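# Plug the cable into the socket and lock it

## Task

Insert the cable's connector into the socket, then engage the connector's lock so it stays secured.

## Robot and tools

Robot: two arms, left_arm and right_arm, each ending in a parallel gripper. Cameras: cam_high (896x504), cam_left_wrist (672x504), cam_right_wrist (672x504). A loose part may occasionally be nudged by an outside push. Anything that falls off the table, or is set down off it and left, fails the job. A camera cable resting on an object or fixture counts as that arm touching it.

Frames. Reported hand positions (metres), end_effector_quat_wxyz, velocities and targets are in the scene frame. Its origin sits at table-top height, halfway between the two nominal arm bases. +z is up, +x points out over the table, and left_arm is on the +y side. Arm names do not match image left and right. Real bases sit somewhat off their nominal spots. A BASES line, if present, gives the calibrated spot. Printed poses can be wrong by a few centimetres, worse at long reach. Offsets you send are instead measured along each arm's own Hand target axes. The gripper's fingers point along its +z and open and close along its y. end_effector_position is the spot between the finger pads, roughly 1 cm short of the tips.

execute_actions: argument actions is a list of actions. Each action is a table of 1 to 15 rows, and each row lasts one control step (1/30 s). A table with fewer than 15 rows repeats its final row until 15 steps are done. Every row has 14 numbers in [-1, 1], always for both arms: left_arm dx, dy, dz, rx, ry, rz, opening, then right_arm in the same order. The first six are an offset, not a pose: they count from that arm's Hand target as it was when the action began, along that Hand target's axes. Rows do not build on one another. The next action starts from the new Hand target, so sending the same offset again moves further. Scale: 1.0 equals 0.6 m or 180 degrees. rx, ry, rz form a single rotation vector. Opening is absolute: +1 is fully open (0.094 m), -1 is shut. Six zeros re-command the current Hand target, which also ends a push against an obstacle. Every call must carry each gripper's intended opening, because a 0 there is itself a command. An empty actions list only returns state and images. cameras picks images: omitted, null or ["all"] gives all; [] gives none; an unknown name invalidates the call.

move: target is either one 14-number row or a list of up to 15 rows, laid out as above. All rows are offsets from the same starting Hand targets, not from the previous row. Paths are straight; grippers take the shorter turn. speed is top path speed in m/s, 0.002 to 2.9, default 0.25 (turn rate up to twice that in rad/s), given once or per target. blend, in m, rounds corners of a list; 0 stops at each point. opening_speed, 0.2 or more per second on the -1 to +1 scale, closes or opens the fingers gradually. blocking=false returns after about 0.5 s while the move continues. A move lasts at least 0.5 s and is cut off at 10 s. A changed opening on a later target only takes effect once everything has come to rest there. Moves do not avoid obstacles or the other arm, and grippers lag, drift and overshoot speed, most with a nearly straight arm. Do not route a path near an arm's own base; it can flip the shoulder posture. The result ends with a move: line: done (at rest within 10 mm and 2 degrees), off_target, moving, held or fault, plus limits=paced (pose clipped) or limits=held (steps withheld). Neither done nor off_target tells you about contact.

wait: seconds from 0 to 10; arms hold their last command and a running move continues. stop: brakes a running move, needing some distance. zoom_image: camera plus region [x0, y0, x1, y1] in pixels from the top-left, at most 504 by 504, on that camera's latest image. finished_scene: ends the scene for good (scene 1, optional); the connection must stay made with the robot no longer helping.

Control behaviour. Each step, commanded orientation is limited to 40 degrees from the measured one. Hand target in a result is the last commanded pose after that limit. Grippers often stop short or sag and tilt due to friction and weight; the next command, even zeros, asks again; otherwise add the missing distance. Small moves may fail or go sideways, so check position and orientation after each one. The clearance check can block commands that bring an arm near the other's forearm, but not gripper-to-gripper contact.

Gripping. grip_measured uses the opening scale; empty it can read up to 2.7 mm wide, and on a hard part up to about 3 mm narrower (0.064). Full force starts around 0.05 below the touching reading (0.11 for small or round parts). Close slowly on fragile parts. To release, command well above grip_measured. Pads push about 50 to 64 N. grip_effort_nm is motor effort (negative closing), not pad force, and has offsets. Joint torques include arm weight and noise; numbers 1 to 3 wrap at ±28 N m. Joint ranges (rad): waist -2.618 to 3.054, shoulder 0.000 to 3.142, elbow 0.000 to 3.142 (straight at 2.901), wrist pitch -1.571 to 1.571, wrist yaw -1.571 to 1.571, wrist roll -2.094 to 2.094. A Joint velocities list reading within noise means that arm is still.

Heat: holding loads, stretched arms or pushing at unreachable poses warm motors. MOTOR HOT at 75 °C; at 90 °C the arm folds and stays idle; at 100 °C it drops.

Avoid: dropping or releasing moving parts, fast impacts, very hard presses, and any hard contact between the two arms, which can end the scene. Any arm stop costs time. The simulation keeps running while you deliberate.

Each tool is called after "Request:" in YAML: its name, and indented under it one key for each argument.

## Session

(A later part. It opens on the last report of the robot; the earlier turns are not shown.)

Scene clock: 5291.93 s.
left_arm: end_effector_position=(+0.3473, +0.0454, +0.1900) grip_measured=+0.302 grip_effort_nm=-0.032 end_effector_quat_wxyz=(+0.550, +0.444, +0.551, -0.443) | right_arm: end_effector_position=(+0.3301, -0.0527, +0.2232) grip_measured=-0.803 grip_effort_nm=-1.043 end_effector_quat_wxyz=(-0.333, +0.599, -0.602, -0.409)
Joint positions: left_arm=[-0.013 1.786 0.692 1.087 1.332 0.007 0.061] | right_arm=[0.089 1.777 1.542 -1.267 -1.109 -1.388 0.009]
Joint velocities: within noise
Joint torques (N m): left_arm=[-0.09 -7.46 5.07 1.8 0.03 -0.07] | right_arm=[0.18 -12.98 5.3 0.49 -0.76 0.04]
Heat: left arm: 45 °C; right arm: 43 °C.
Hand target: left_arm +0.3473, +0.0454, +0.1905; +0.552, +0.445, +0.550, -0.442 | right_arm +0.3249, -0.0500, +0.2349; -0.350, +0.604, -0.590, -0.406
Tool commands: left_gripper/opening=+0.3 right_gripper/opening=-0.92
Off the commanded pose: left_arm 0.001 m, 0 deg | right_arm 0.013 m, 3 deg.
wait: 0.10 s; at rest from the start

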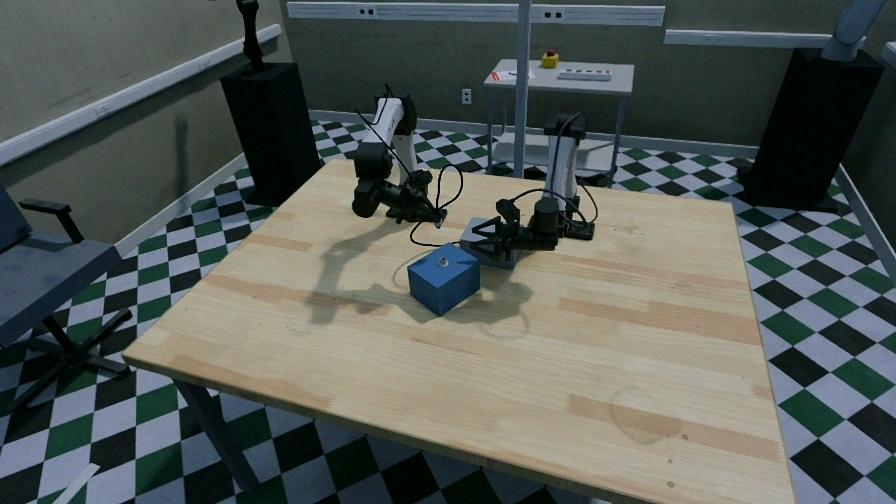

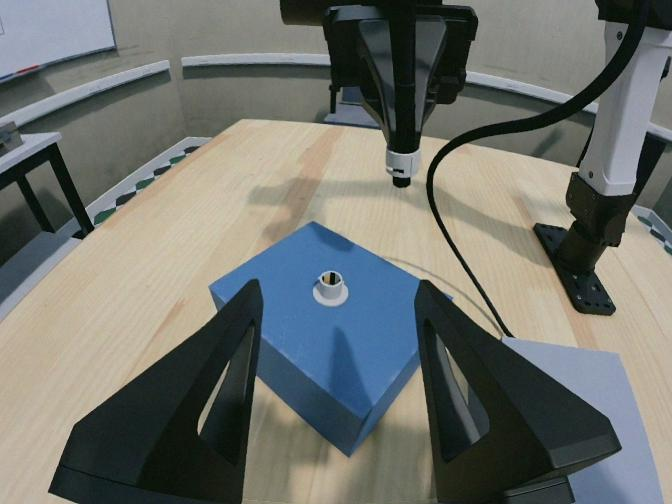

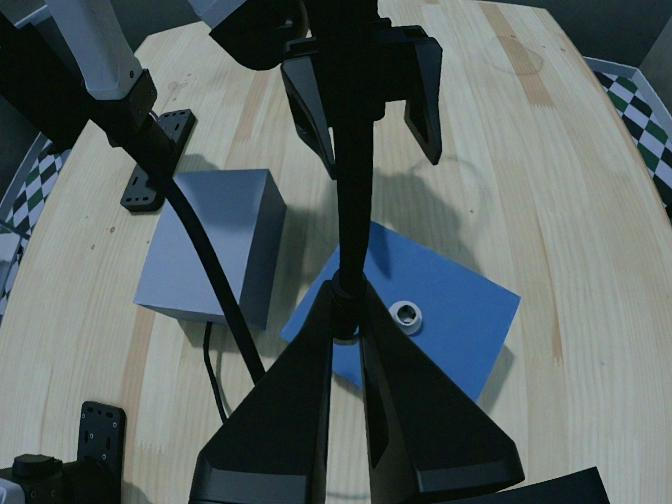

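Request:
move:
  target: [0,0,0,0,0,0,0.3,0.0457,0.0171,0.0228,0,0,0,-0.92]
  speed: 0.12
  cameras: ["cam_right_wrist"]

Request:
zoom_image:
  camera: "cam_right_wrist"
  region: [400, 270, 456, 326]

Scene clock: 5339.00 s.
left_arm: end_effector_position=(+0.3473, +0.0454, +0.1900) grip_measured=+0.302 grip_effort_nm=-0.037 end_effector_quat_wxyz=(+0.550, +0.444, +0.551, -0.443) | right_arm: end_effector_position=(+0.3180, -0.0542, +0.1939) grip_measured=-0.803 grip_effort_nm=-1.048 end_effector_quat_wxyz=(-0.335, +0.600, -0.601, -0.408)
Joint positions: left_arm=[-0.013 1.786 0.692 1.087 1.332 0.007 0.061] | right_arm=[0.089 1.732 1.372 -1.132 -1.111 -1.385 0.009]
Joint velocities: within noise
Joint torques (N m): left_arm=[-0.09 -7.42 5.03 1.8 0.04 -0.06] | right_arm=[0.7 -12.42 5.35 0.5 -0.75 0.12]
Heat: left arm: 45 °C; right arm: 44 °C.
Hand target: left_arm +0.3473, +0.0454, +0.1905; +0.552, +0.445, +0.550, -0.442 | right_arm +0.3130, -0.0501, +0.2050; -0.350, +0.605, -0.590, -0.406
Off the commanded pose: left_arm 0.001 m, 0 deg | right_arm 0.013 m, 2 deg.
move: off_target (right_arm)
Images, in order (width x height): cam_right_wrist 672x504.

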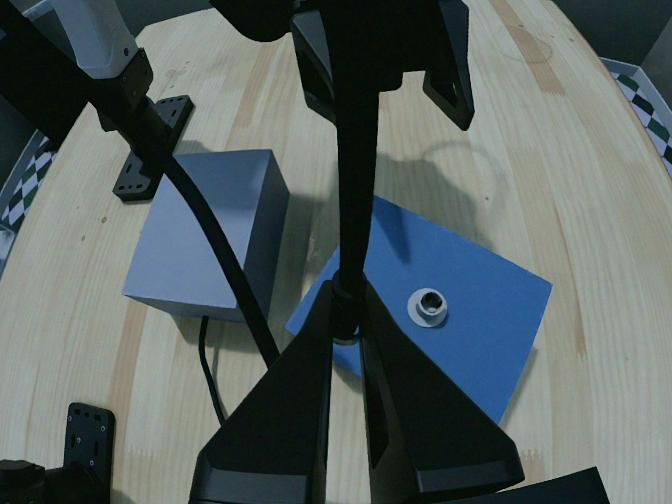

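Scaled by 9.000 from the camera's 672x504 image, which has a finer 960x720 frame.

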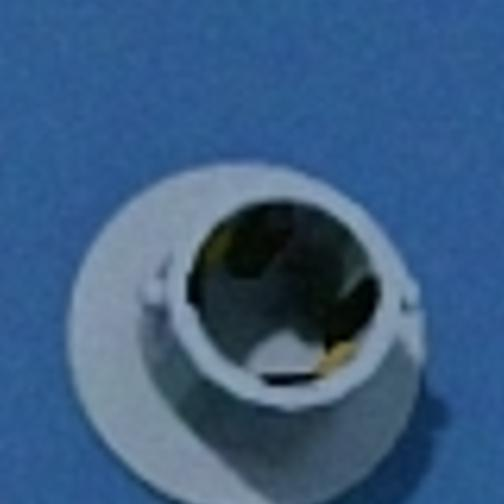

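Request:
move:
  target: [0,0,0,0,0,0,0.3,-0.0624,-0.0456,-0.0382,0.3652,-0.0202,0.1750,-0.92]
  speed: 0.3

Scene clock: 5492.90 s.
left_arm: end_effector_position=(+0.3473, +0.0454, +0.1900) grip_measured=+0.302 grip_effort_nm=-0.042 end_effector_quat_wxyz=(+0.550, +0.444, +0.551, -0.443) | right_arm: end_effector_position=(+0.3375, -0.0590, +0.2249) grip_measured=-0.803 grip_effort_nm=-1.053 end_effector_quat_wxyz=(+0.499, -0.145, +0.848, +0.107)
Joint positions: left_arm=[-0.013 1.786 0.692 1.087 1.332 0.007 0.061] | right_arm=[0.598 1.137 0.861 -0.239 0.23 0.171 0.009]
Joint velocities: within noise
Joint torques (N m): left_arm=[-0.06 -7.41 4.98 1.79 0.04 -0.07] | right_arm=[0.53 -4.23 12.22 2 0.01 0.15]
Heat: left arm: 45 °C; right arm: 45 °C.
Hand target: left_arm +0.3473, +0.0454, +0.1905; +0.552, +0.445, +0.550, -0.442 | right_arm +0.3430, -0.0531, +0.2470; +0.518, -0.135, +0.836, +0.118
Off the commanded pose: left_arm 0.001 m, 0 deg | right_arm 0.024 m, 3 deg.
move: off_target (right_arm)

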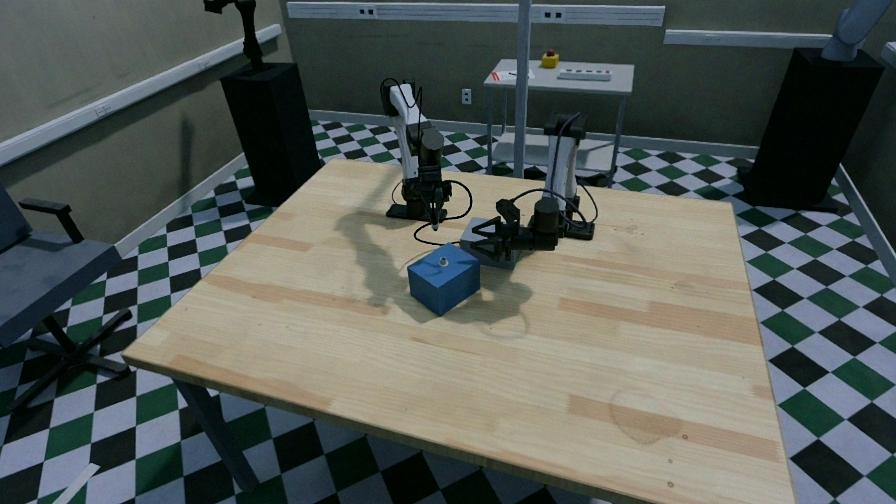

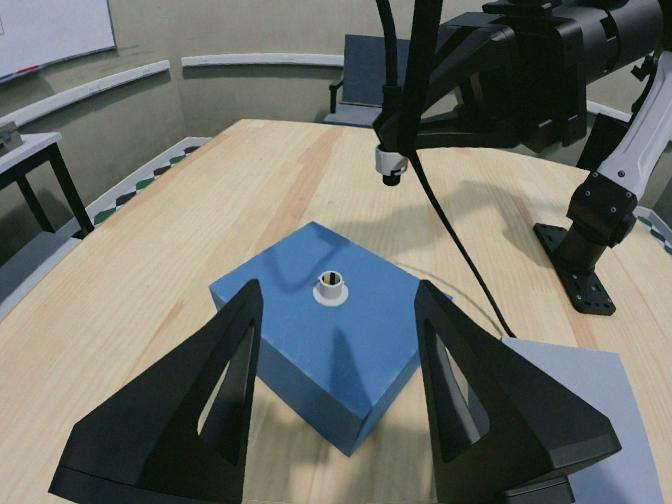

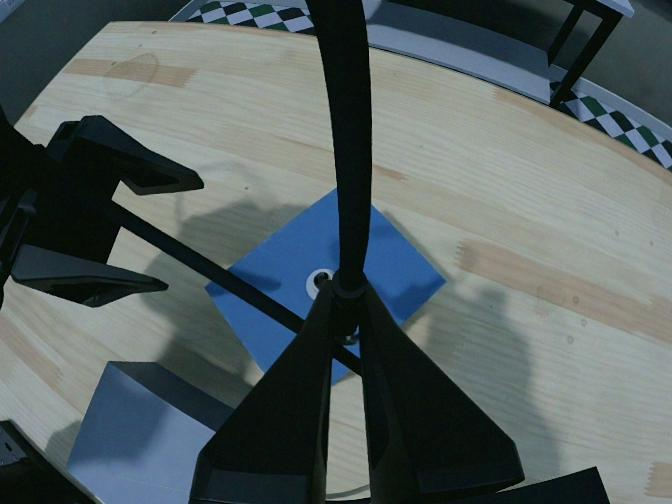

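Request:
zoom_image:
  camera: "cam_left_wrist"
  region: [360, 130, 424, 194]

Scaled by 7.875 from the camera's 672x504 image, which has a finer 960x720 frame.

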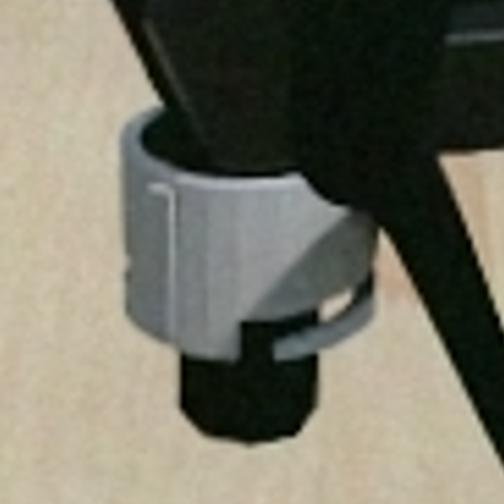

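Request:
zoom_image:
  camera: "cam_high"
  region: [380, 150, 540, 280]

Scaled by 3.150.

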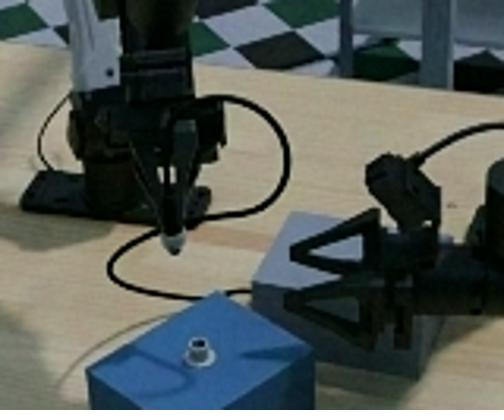

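Request:
move:
  target: [0,0,0,0,0,0,0.3,-0.1018,-0.0666,0.1438,0,-0.0139,0.0076,-0.92]
  speed: 0.15

Request:
zoom_image:
  camera: "cam_high"
  region: [380, 150, 540, 280]

Scene clock: 5611.27 s.
left_arm: end_effector_position=(+0.3473, +0.0454, +0.1900) grip_measured=+0.302 grip_effort_nm=-0.027 end_effector_quat_wxyz=(+0.550, +0.444, +0.551, -0.443) | right_arm: end_effector_position=(+0.4426, -0.0596, +0.2326) grip_measured=-0.803 grip_effort_nm=-1.048 end_effector_quat_wxyz=(+0.501, -0.123, +0.848, +0.117)
Joint positions: left_arm=[-0.013 1.786 0.692 1.087 1.332 0.007 0.061] | right_arm=[0.399 1.491 1.138 -0.137 0.063 0.119 0.009]
Joint velocities: within noise
Joint torques (N m): left_arm=[-0.05 -7.39 4.98 1.79 0.05 -0.06] | right_arm=[-0.7 -7.6 12.46 2.37 -0.2 -0.12]
Heat: left arm: 45 °C; right arm: 53 °C.
Hand target: left_arm +0.3473, +0.0454, +0.1905; +0.552, +0.445, +0.550, -0.442 | right_arm +0.4550, -0.0549, +0.2621; +0.535, -0.123, +0.826, +0.127
Off the commanded pose: left_arm 0.001 m, 0 deg | right_arm 0.032 m, 5 deg.
move: off_target (right_arm)

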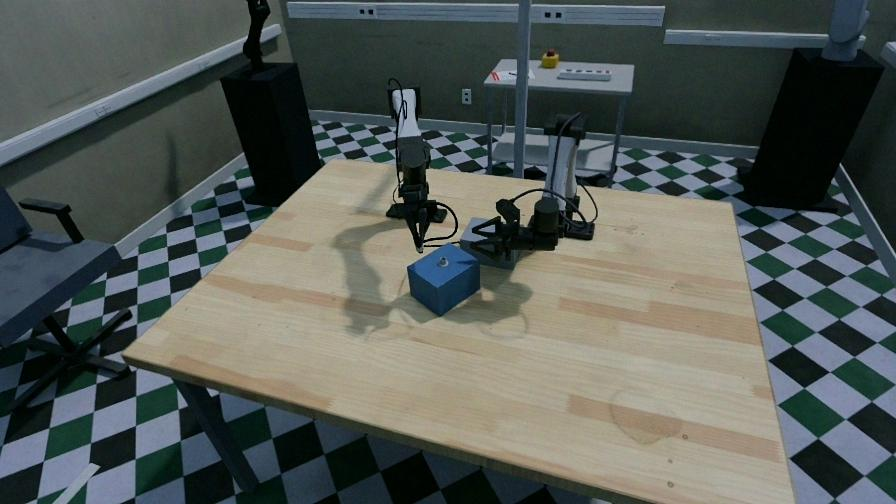

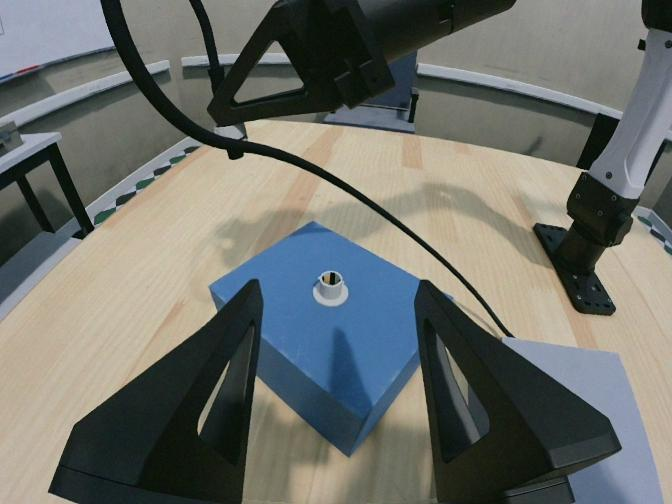

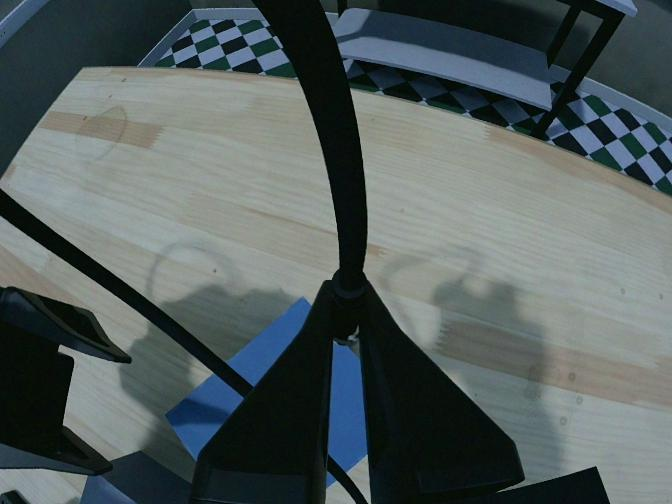

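Scaled by 3.150.

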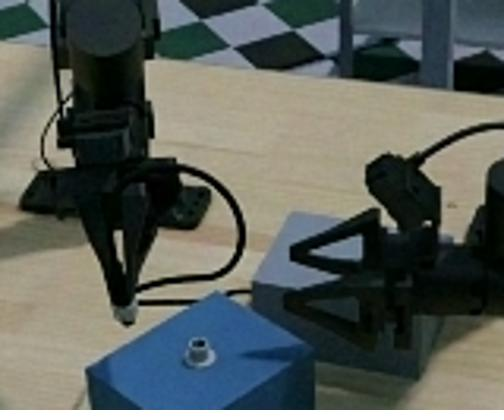

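Request:
move:
  target: [-0.0158,0.1844,-0.2742,0,0,0,0.3,-0.0145,0.2343,0.0377,0,-0.0111,0,-0.92]
  speed: 0.15

Request:
zoom_image:
  camera: "cam_high"
  region: [400, 150, 560, 280]

Scene clock: 5643.43 s.
left_arm: end_effector_position=(+0.4169, +0.2278, +0.2006) grip_measured=+0.302 grip_effort_nm=-0.037 end_effector_quat_wxyz=(+0.598, +0.377, +0.598, -0.378) | right_arm: end_effector_position=(+0.4242, +0.0795, +0.2486) grip_measured=-0.803 grip_effort_nm=-1.048 end_effector_quat_wxyz=(+0.530, -0.136, +0.829, +0.115)
Joint positions: left_arm=[0.446 1.969 0.999 1.002 1.562 -0.034 0.061] | right_arm=[0.76 1.723 1.396 -0.135 0.389 0.239 0.009]
Joint velocities: within noise
Joint torques (N m): left_arm=[-0.08 -7.75 7.28 1.57 0.14 -0.07] | right_arm=[0.03 -9.76 12.45 1.99 0.04 0.14]
Heat: left arm: 45 °C; right arm: 50 °C.
Hand target: left_arm +0.4201, +0.2296, +0.2007; +0.552, +0.445, +0.550, -0.442 | right_arm +0.4300, +0.0852, +0.2722; +0.549, -0.121, +0.817, +0.129
Off the commanded pose: left_arm 0.004 m, 13 deg | right_arm 0.025 m, 4 deg.
joint sent to its limit (left arm) — joint 5 (wrist yaw), upper limit. The joint targets are off in orientation, not in position.
move: off_target (left_arm, right_arm)

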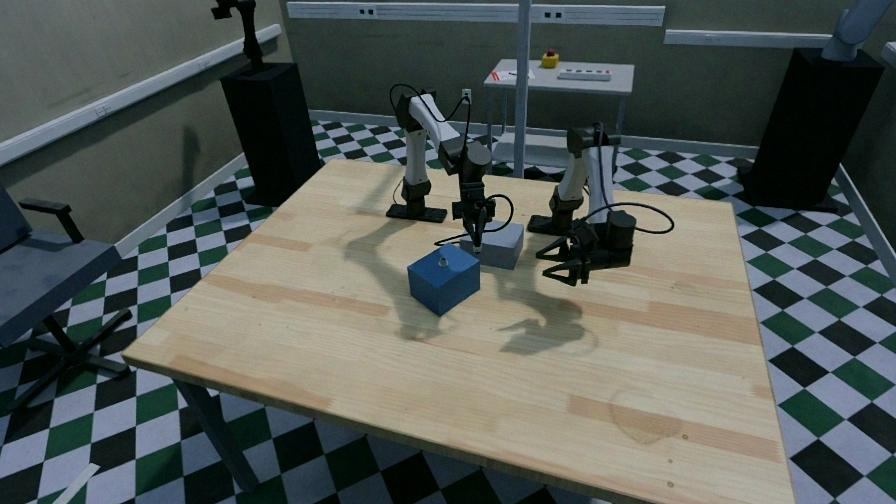

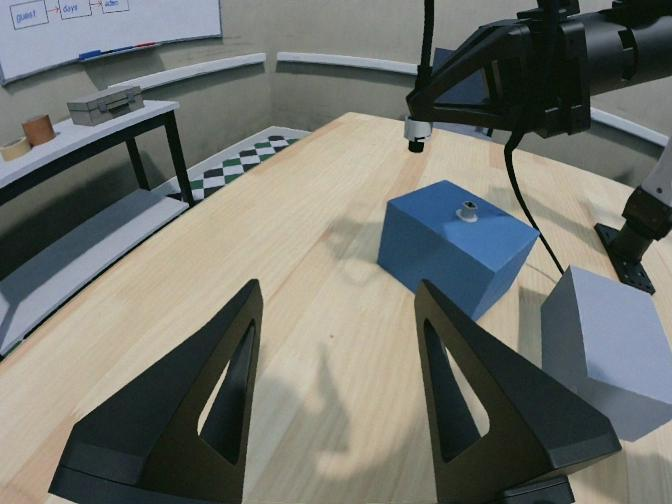

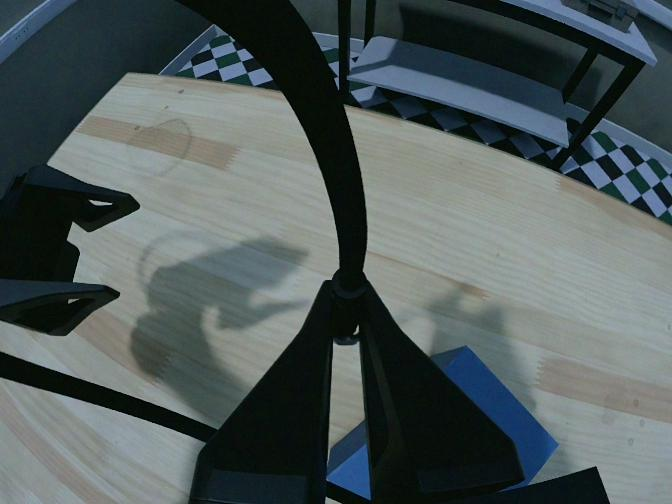

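Scaled by 3.150.

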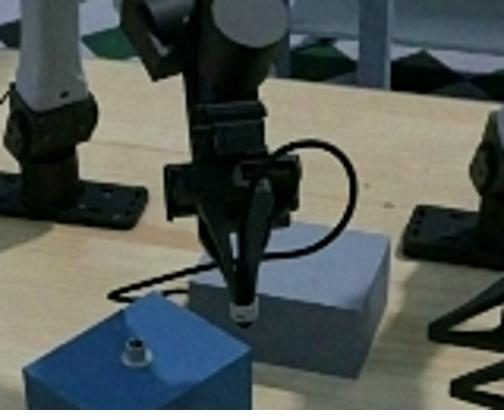

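Request:
move:
  target: [-0.0188,-0.0390,0.1512,0,0,0,0.3,0,0,0,0,0,0,-0.92]
  speed: 0.12
  cameras: ["cam_left_wrist"]

Request:
zoom_image:
  camera: "cam_left_wrist"
  region: [300, 180, 420, 300]

Scene clock: 5680.00 s.
left_arm: end_effector_position=(+0.4131, +0.1354, +0.2072) grip_measured=+0.302 grip_effort_nm=-0.032 end_effector_quat_wxyz=(+0.550, +0.438, +0.555, -0.445) | right_arm: end_effector_position=(+0.4243, +0.0792, +0.2485) grip_measured=-0.803 grip_effort_nm=-1.043 end_effector_quat_wxyz=(+0.529, -0.135, +0.830, +0.115)
Joint positions: left_arm=[0.224 1.969 1.031 0.977 1.562 -0.051 0.061] | right_arm=[0.76 1.723 1.396 -0.136 0.39 0.239 0.009]
Joint velocities: within noise
Joint torques (N m): left_arm=[-0.03 -8.95 7.47 1.57 0.07 -0.09] | right_arm=[-0.16 -9.83 12.59 2.01 0.05 0.16]
Heat: left arm: 44 °C; right arm: 50 °C.
Hand target: left_arm +0.4166, +0.1361, +0.2118; +0.552, +0.445, +0.550, -0.442 | right_arm +0.4301, +0.0852, +0.2723; +0.549, -0.120, +0.817, +0.129
Off the commanded pose: left_arm 0.006 m, 1 deg | right_arm 0.025 m, 4 deg.
move: off_target (right_arm)
Images, in order (width x height): cam_left_wrist 672x504.

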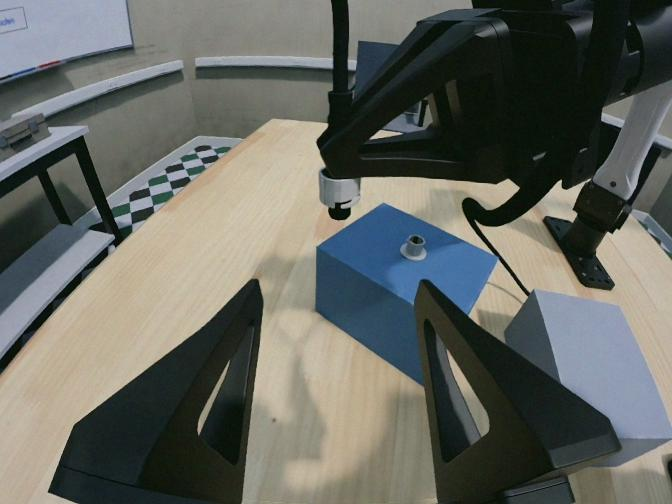

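Scaled by 4.200 from the camera's 672x504 image, which has a finer 960x720 frame.

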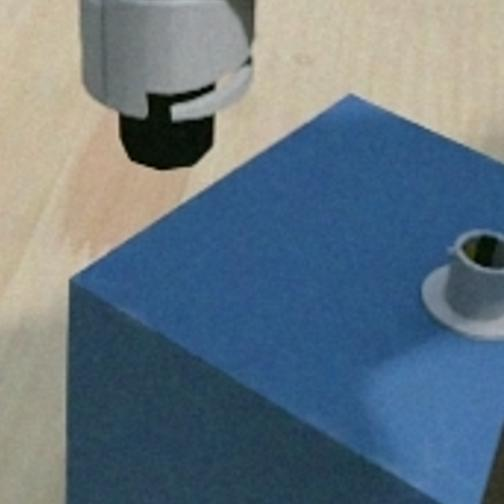

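Request:
move:
  target: [-0.0083,0,0.0917,0,0,0,0.3,0,0,0,0,0,0,-0.92]
  speed: 0.08
  cameras: ["cam_left_wrist", "cam_right_wrist"]

Request:
zoom_image:
  camera: "cam_left_wrist"
  region: [270, 200, 430, 360]

Scene clock: 5733.80 s.
left_arm: end_effector_position=(+0.4224, +0.0829, +0.2077) grip_measured=+0.302 grip_effort_nm=-0.037 end_effector_quat_wxyz=(+0.539, +0.435, +0.558, -0.457) | right_arm: end_effector_position=(+0.4242, +0.0791, +0.2485) grip_measured=-0.803 grip_effort_nm=-1.043 end_effector_quat_wxyz=(+0.529, -0.135, +0.830, +0.115)
Joint positions: left_arm=[0.088 1.969 1.058 0.892 1.442 -0.022 0.061] | right_arm=[0.76 1.723 1.396 -0.136 0.39 0.239 0.009]
Joint velocities: within noise
Joint torques (N m): left_arm=[-0.34 -10.03 7.66 1.68 -0.04 0.13] | right_arm=[-0.1 -9.88 12.46 2.01 0.05 0.15]
Heat: left arm: 45 °C; right arm: 51 °C.
Hand target: left_arm +0.4283, +0.0823, +0.2167; +0.552, +0.445, +0.550, -0.442 | right_arm +0.4300, +0.0853, +0.2723; +0.549, -0.121, +0.817, +0.129
Off the commanded pose: left_arm 0.011 m, 3 deg | right_arm 0.025 m, 4 deg.
move: off_target (left_arm, right_arm)
Images, in order (width x height): cam_left_wrist 672x504, cam_right_wrist 672x504.

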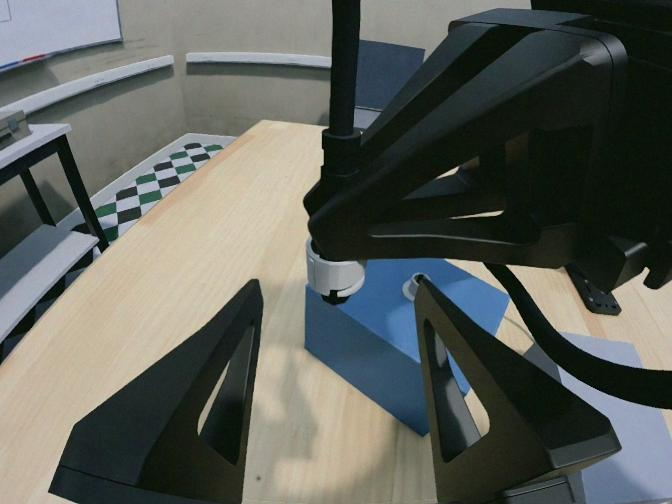

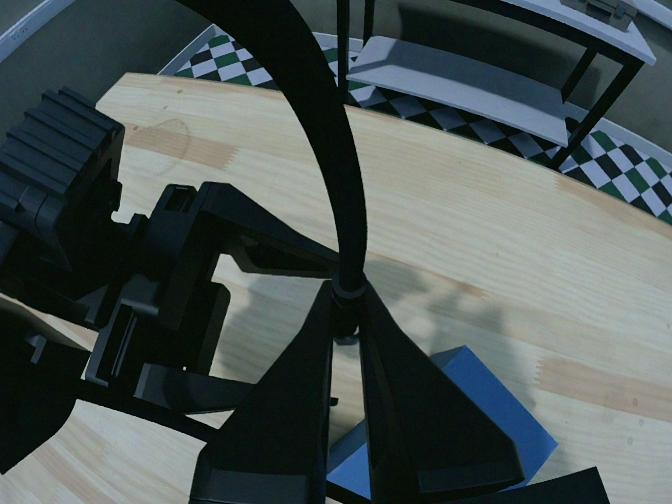

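Scaled by 3.150 from the camera's 672x504 image, which has a finer 960x720 frame.

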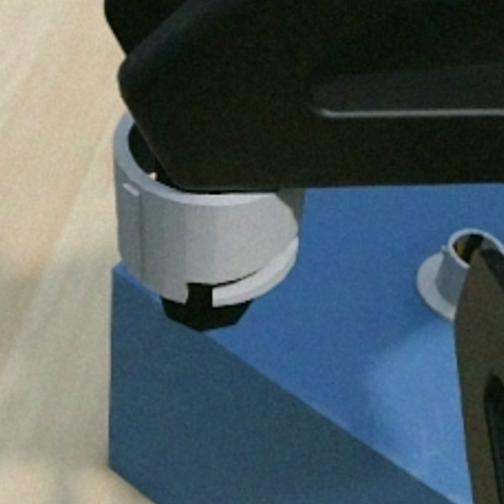

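Request:
move:
  target: [0,0,0,0,0,0,-0.25,0,0,0,0,0,0,-0.92]
  speed: 0.05
  opening_speed: 1.0
  cameras: ["cam_left_wrist", "cam_right_wrist"]

Request:
zoom_image:
  camera: "cam_left_wrist"
  region: [260, 200, 430, 370]

Request:
zoom_image:
  camera: "cam_right_wrist"
  region: [250, 220, 420, 390]

Scene clock: 5833.70 s.
left_arm: end_effector_position=(+0.4226, +0.0829, +0.2072) grip_measured=-0.248 grip_effort_nm=-0.037 end_effector_quat_wxyz=(+0.539, +0.435, +0.559, -0.456) | right_arm: end_effector_position=(+0.4243, +0.0791, +0.2485) grip_measured=-0.803 grip_effort_nm=-1.048 end_effector_quat_wxyz=(+0.529, -0.135, +0.830, +0.114)
Joint positions: left_arm=[0.088 1.969 1.058 0.885 1.442 -0.017 0.035] | right_arm=[0.76 1.723 1.396 -0.136 0.39 0.24 0.009]
Joint velocities: within noise
Joint torques (N m): left_arm=[-0.35 -10.13 7.75 1.7 -0.06 0.11] | right_arm=[-0.01 -9.87 12.41 2.05 0.03 0.16]
Heat: left arm: 47 °C; right arm: 52 °C.
Hand target: left_arm +0.4284, +0.0823, +0.2168; +0.552, +0.445, +0.550, -0.442 | right_arm +0.4301, +0.0852, +0.2723; +0.549, -0.120, +0.817, +0.129
Off the commanded pose: left_arm 0.011 m, 3 deg | right_arm 0.025 m, 4 deg.
move: off_target (left_arm, right_arm)
Images, in order (width x height): cam_left_wrist 672x504, cam_right_wrist 672x504.

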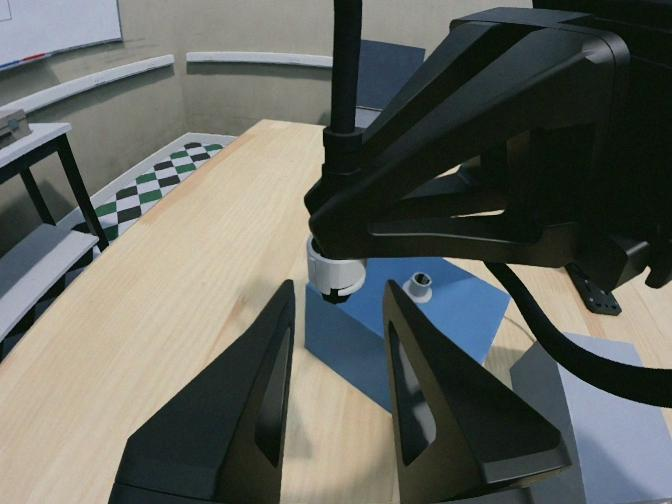

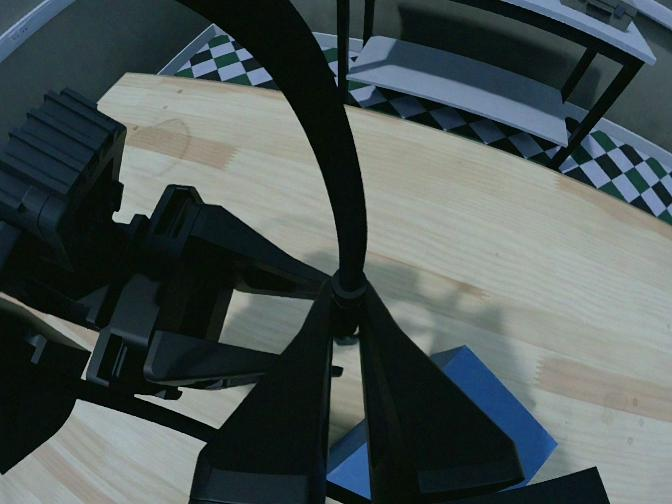

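Scaled by 2.965 from the camera's 672x504 image, which has a finer 960x720 frame.

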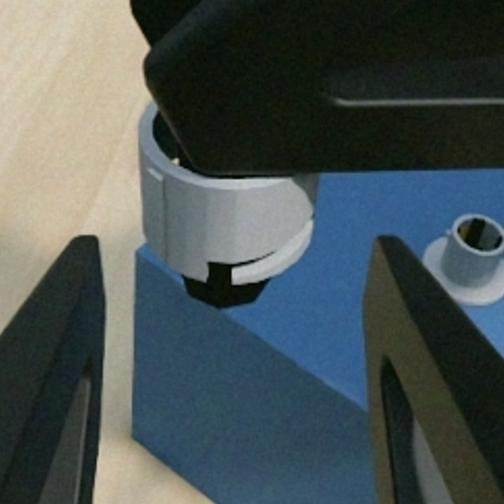

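Scaled by 2.965 from the camera's 672x504 image, which has a finer 960x720 frame.

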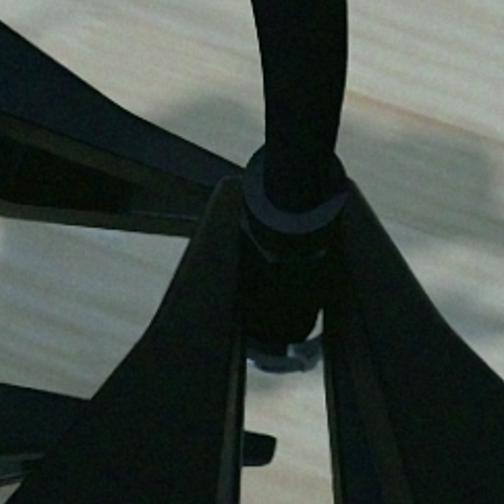

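Request:
move:
  target: [-0.0133,0,-0.0067,0,0,0,-0.25,0,0,0,0,0,0,-0.92]
  speed: 0.04
  cameras: ["cam_left_wrist"]

Request:
zoom_image:
  camera: "cam_left_wrist"
  region: [260, 200, 430, 370]

Scene clock: 5917.97 s.
left_arm: end_effector_position=(+0.4241, +0.0830, +0.2071) grip_measured=-0.248 grip_effort_nm=-0.046 end_effector_quat_wxyz=(+0.534, +0.430, +0.564, -0.461) | right_arm: end_effector_position=(+0.4242, +0.0791, +0.2484) grip_measured=-0.803 grip_effort_nm=-1.038 end_effector_quat_wxyz=(+0.529, -0.135, +0.830, +0.114)
Joint positions: left_arm=[0.088 1.969 1.068 0.855 1.441 -0.015 0.035] | right_arm=[0.76 1.723 1.396 -0.137 0.39 0.24 0.009]
Joint velocities: within noise
Joint torques (N m): left_arm=[0.61 -12.15 7.68 1.72 0.03 0.11] | right_arm=[0.02 -9.83 12.52 2.05 0.02 0.16]
Heat: left arm: 49 °C; right arm: 54 °C.
Hand target: left_arm +0.4275, +0.0862, +0.2248; +0.552, +0.445, +0.550, -0.442 | right_arm +0.4300, +0.0852, +0.2723; +0.549, -0.120, +0.817, +0.129
Off the commanded pose: left_arm 0.018 m, 4 deg | right_arm 0.025 m, 4 deg.
move: off_target (left_arm, right_arm)
Images, in order (width x height): cam_left_wrist 672x504.

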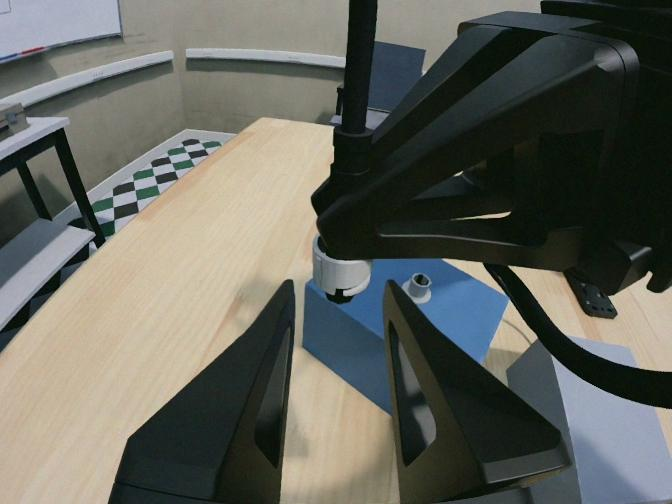

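Scaled by 2.965 from the camera's 672x504 image, which has a finer 960x720 frame.

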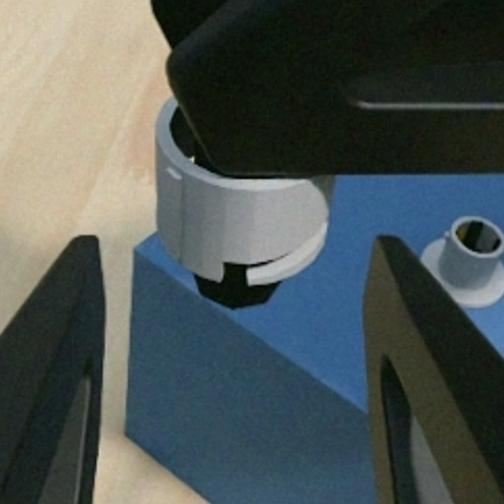

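Request:
move:
  target: [-0.0133,0,0,0,0,0,-0.25,0,0,0,0,0,0,-0.92]
  speed: 0.04
  cameras: ["cam_left_wrist"]

Request:
zoom_image:
  camera: "cam_left_wrist"
  region: [260, 200, 430, 370]

Scene clock: 5942.27 s.
left_arm: end_effector_position=(+0.4256, +0.0831, +0.2075) grip_measured=-0.248 grip_effort_nm=-0.037 end_effector_quat_wxyz=(+0.529, +0.426, +0.568, -0.465) | right_arm: end_effector_position=(+0.4242, +0.0791, +0.2484) grip_measured=-0.803 grip_effort_nm=-1.038 end_effector_quat_wxyz=(+0.529, -0.135, +0.830, +0.114)
Joint positions: left_arm=[0.088 1.969 1.079 0.825 1.441 -0.014 0.035] | right_arm=[0.76 1.723 1.396 -0.137 0.39 0.24 0.009]
Joint velocities: within noise
Joint torques (N m): left_arm=[0.61 -13.89 7.75 1.7 0.05 0.11] | right_arm=[0.13 -9.74 12.62 2.03 0.04 0.15]
Heat: left arm: 50 °C; right arm: 54 °C.
Hand target: left_arm +0.4274, +0.0862, +0.2327; +0.552, +0.445, +0.550, -0.442 | right_arm +0.4300, +0.0852, +0.2723; +0.549, -0.120, +0.817, +0.129
Off the commanded pose: left_arm 0.026 m, 5 deg | right_arm 0.025 m, 4 deg.
move: off_target (left_arm, right_arm)
Images, in order (width x height): cam_left_wrist 672x504.

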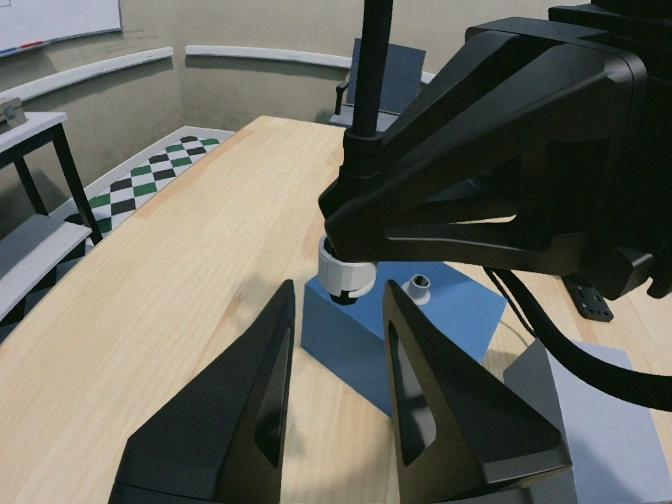

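Scaled by 2.965 from the camera's 672x504 image, which has a finer 960x720 frame.

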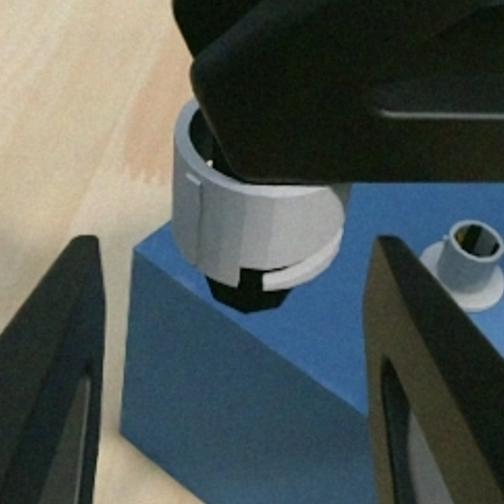

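Request:
move:
  target:
    - [-0.05,0,-0.1,0,0,0,-0.1,0,0,0,0,0,0,-0.92]
    - [0.0212,0,-0.1,0,0,0,-0.1,0,0,0,0,0,0,-0.92]
  speed: [0.15,0.05]
  cameras: ["cam_left_wrist"]

Request:
zoom_image:
  camera: "cam_left_wrist"
  region: [270, 120, 430, 280]

Scene clock: 5977.10 s.
left_arm: end_effector_position=(+0.4154, +0.1448, +0.2257) grip_measured=-0.102 grip_effort_nm=0.120 end_effector_quat_wxyz=(+0.556, +0.434, +0.559, -0.437) | right_arm: end_effector_position=(+0.4242, +0.0791, +0.2484) grip_measured=-0.803 grip_effort_nm=-1.048 end_effector_quat_wxyz=(+0.529, -0.135, +0.830, +0.114)
Joint positions: left_arm=[0.246 1.91 1.07 0.793 1.561 0.043 0.042] | right_arm=[0.76 1.723 1.396 -0.137 0.39 0.24 0.009]
Joint velocities: within noise
Joint torques (N m): left_arm=[-0.08 -7.91 5.52 1.73 0.19 0.11] | right_arm=[-0.03 -9.81 12.52 2.05 0.03 0.16]
Heat: left arm: 54 °C; right arm: 54 °C.
Hand target: left_arm +0.4147, +0.1448, +0.2200; +0.552, +0.445, +0.550, -0.442 | right_arm +0.4300, +0.0852, +0.2723; +0.549, -0.120, +0.817, +0.129
Off the commanded pose: left_arm 0.006 m, 2 deg | right_arm 0.025 m, 4 deg.
joint sent to its limit (left arm) — joint 5 (wrist yaw), upper limit. The joint targets still meet the commanded pose.
move: off_target (right_arm)
Images, in order (width x height): cam_left_wrist 672x504.

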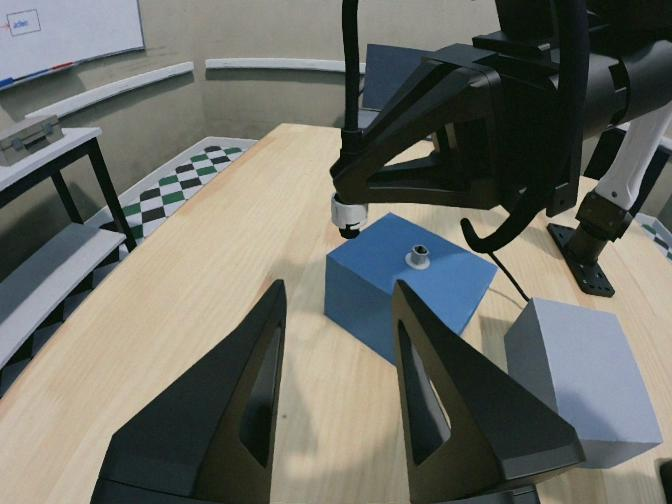

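Scaled by 3.150 from the camera's 672x504 image, which has a finer 960x720 frame.

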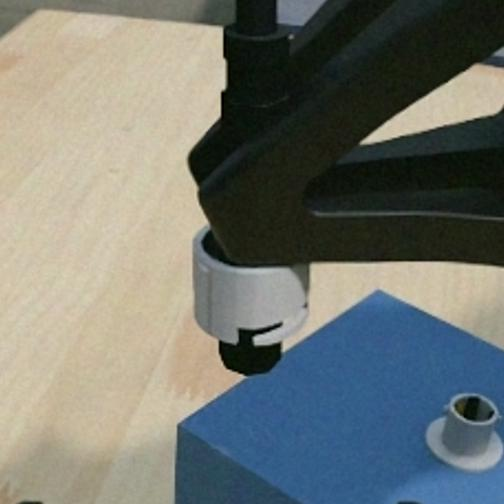

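Request:
move:
  target: [-0.0067,-0.0037,0.0620,0,0,0,-0.1,0,0,0,0,0,0,-0.92]
  speed: 0.08
  cameras: ["cam_left_wrist"]

Request:
zoom_image:
  camera: "cam_left_wrist"
  region: [260, 170, 430, 340]

Scene clock: 6037.13 s.
left_arm: end_effector_position=(+0.4154, +0.1078, +0.2253) grip_measured=-0.101 grip_effort_nm=0.110 end_effector_quat_wxyz=(+0.546, +0.446, +0.550, -0.447) | right_arm: end_effector_position=(+0.4242, +0.0791, +0.2484) grip_measured=-0.803 grip_effort_nm=-1.048 end_effector_quat_wxyz=(+0.529, -0.135, +0.830, +0.114)
Joint positions: left_arm=[0.153 1.91 1.07 0.793 1.509 0.044 0.042] | right_arm=[0.76 1.723 1.396 -0.137 0.39 0.24 0.009]
Joint velocities: within noise
Joint torques (N m): left_arm=[-0.2 -8.08 6.61 1.79 -0.02 -0.06] | right_arm=[0.09 -9.8 12.55 2.03 0.03 0.13]
Heat: left arm: 50 °C; right arm: 55 °C.
Hand target: left_arm +0.4205, +0.1080, +0.2240; +0.552, +0.445, +0.550, -0.442 | right_arm +0.4300, +0.0852, +0.2723; +0.549, -0.120, +0.817, +0.129
Off the commanded pose: left_arm 0.005 m, 1 deg | right_arm 0.025 m, 4 deg.
move: off_target (right_arm)
Images, in order (width x height): cam_left_wrist 672x504.

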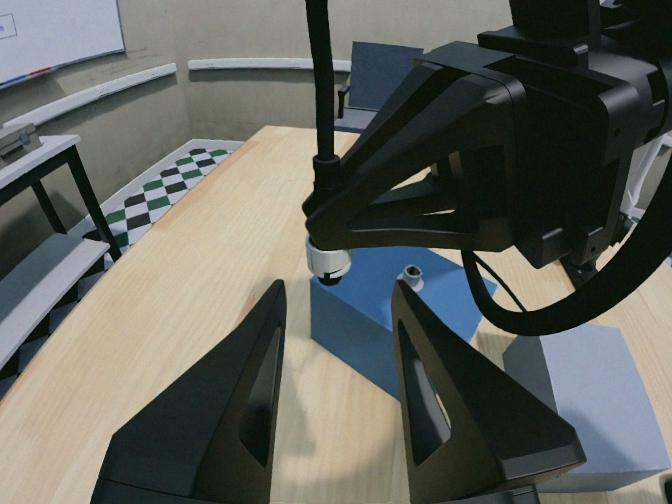

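Scaled by 2.965 from the camera's 672x504 image, which has a finer 960x720 frame.

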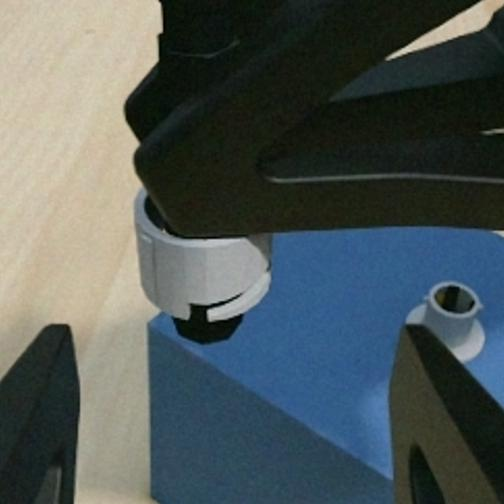

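Request:
move:
  target: [-0.0067,0.0080,0.0362,0,0,0,-0.1,0,0,0,0,0,0,-0.92]
  speed: 0.05

Request:
zoom_image:
  camera: "cam_left_wrist"
  region: [260, 200, 430, 370]

Scene clock: 6056.90 s.
left_arm: end_effector_position=(+0.4217, +0.0888, +0.2248) grip_measured=-0.101 grip_effort_nm=0.110 end_effector_quat_wxyz=(+0.543, +0.441, +0.555, -0.451) | right_arm: end_effector_position=(+0.4243, +0.0788, +0.2484) grip_measured=-0.803 grip_effort_nm=-1.048 end_effector_quat_wxyz=(+0.530, -0.135, +0.830, +0.114)
Joint positions: left_arm=[0.103 1.923 1.086 0.793 1.457 0.022 0.042] | right_arm=[0.76 1.723 1.396 -0.137 0.392 0.24 0.009]
Joint velocities: within noise
Joint torques (N m): left_arm=[-0.54 -7.94 8.13 1.86 -0.06 -0.09] | right_arm=[-0.01 -9.81 12.56 2.02 0.03 0.14]
Heat: left arm: 50 °C; right arm: 55 °C.
Hand target: left_arm +0.4297, +0.0879, +0.2281; +0.552, +0.445, +0.550, -0.442 | right_arm +0.4300, +0.0852, +0.2723; +0.549, -0.120, +0.817, +0.129
Off the commanded pose: left_arm 0.009 m, 2 deg | right_arm 0.025 m, 4 deg.
move: off_target (right_arm)

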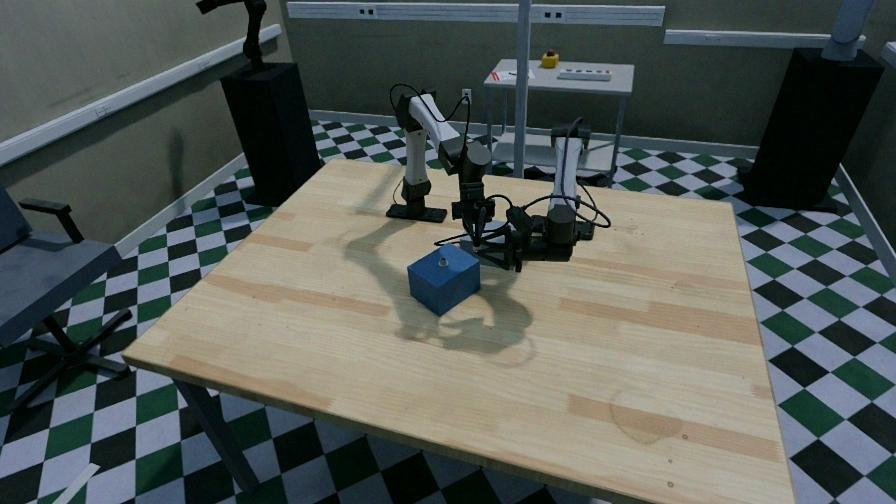

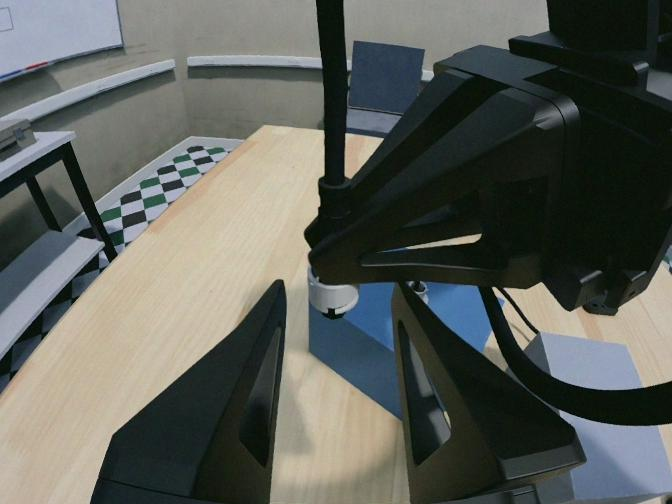

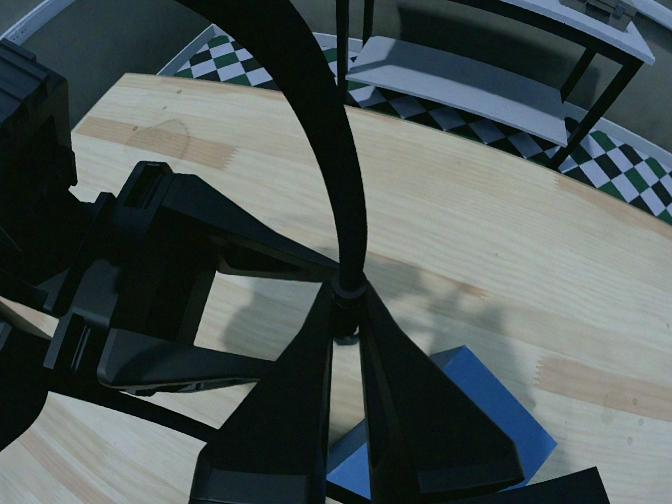

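Scaled by 2.965 from the camera's 672x504 image, which has a finer 960x720 frame.

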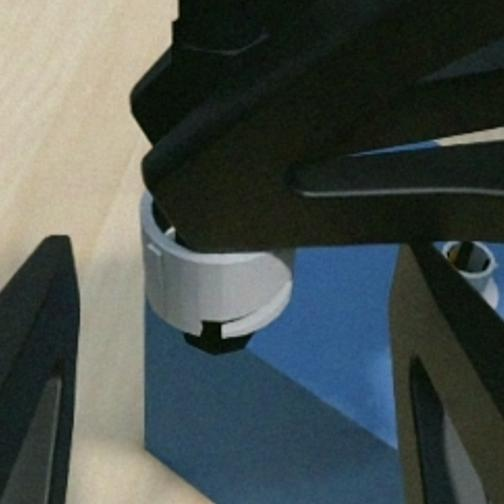

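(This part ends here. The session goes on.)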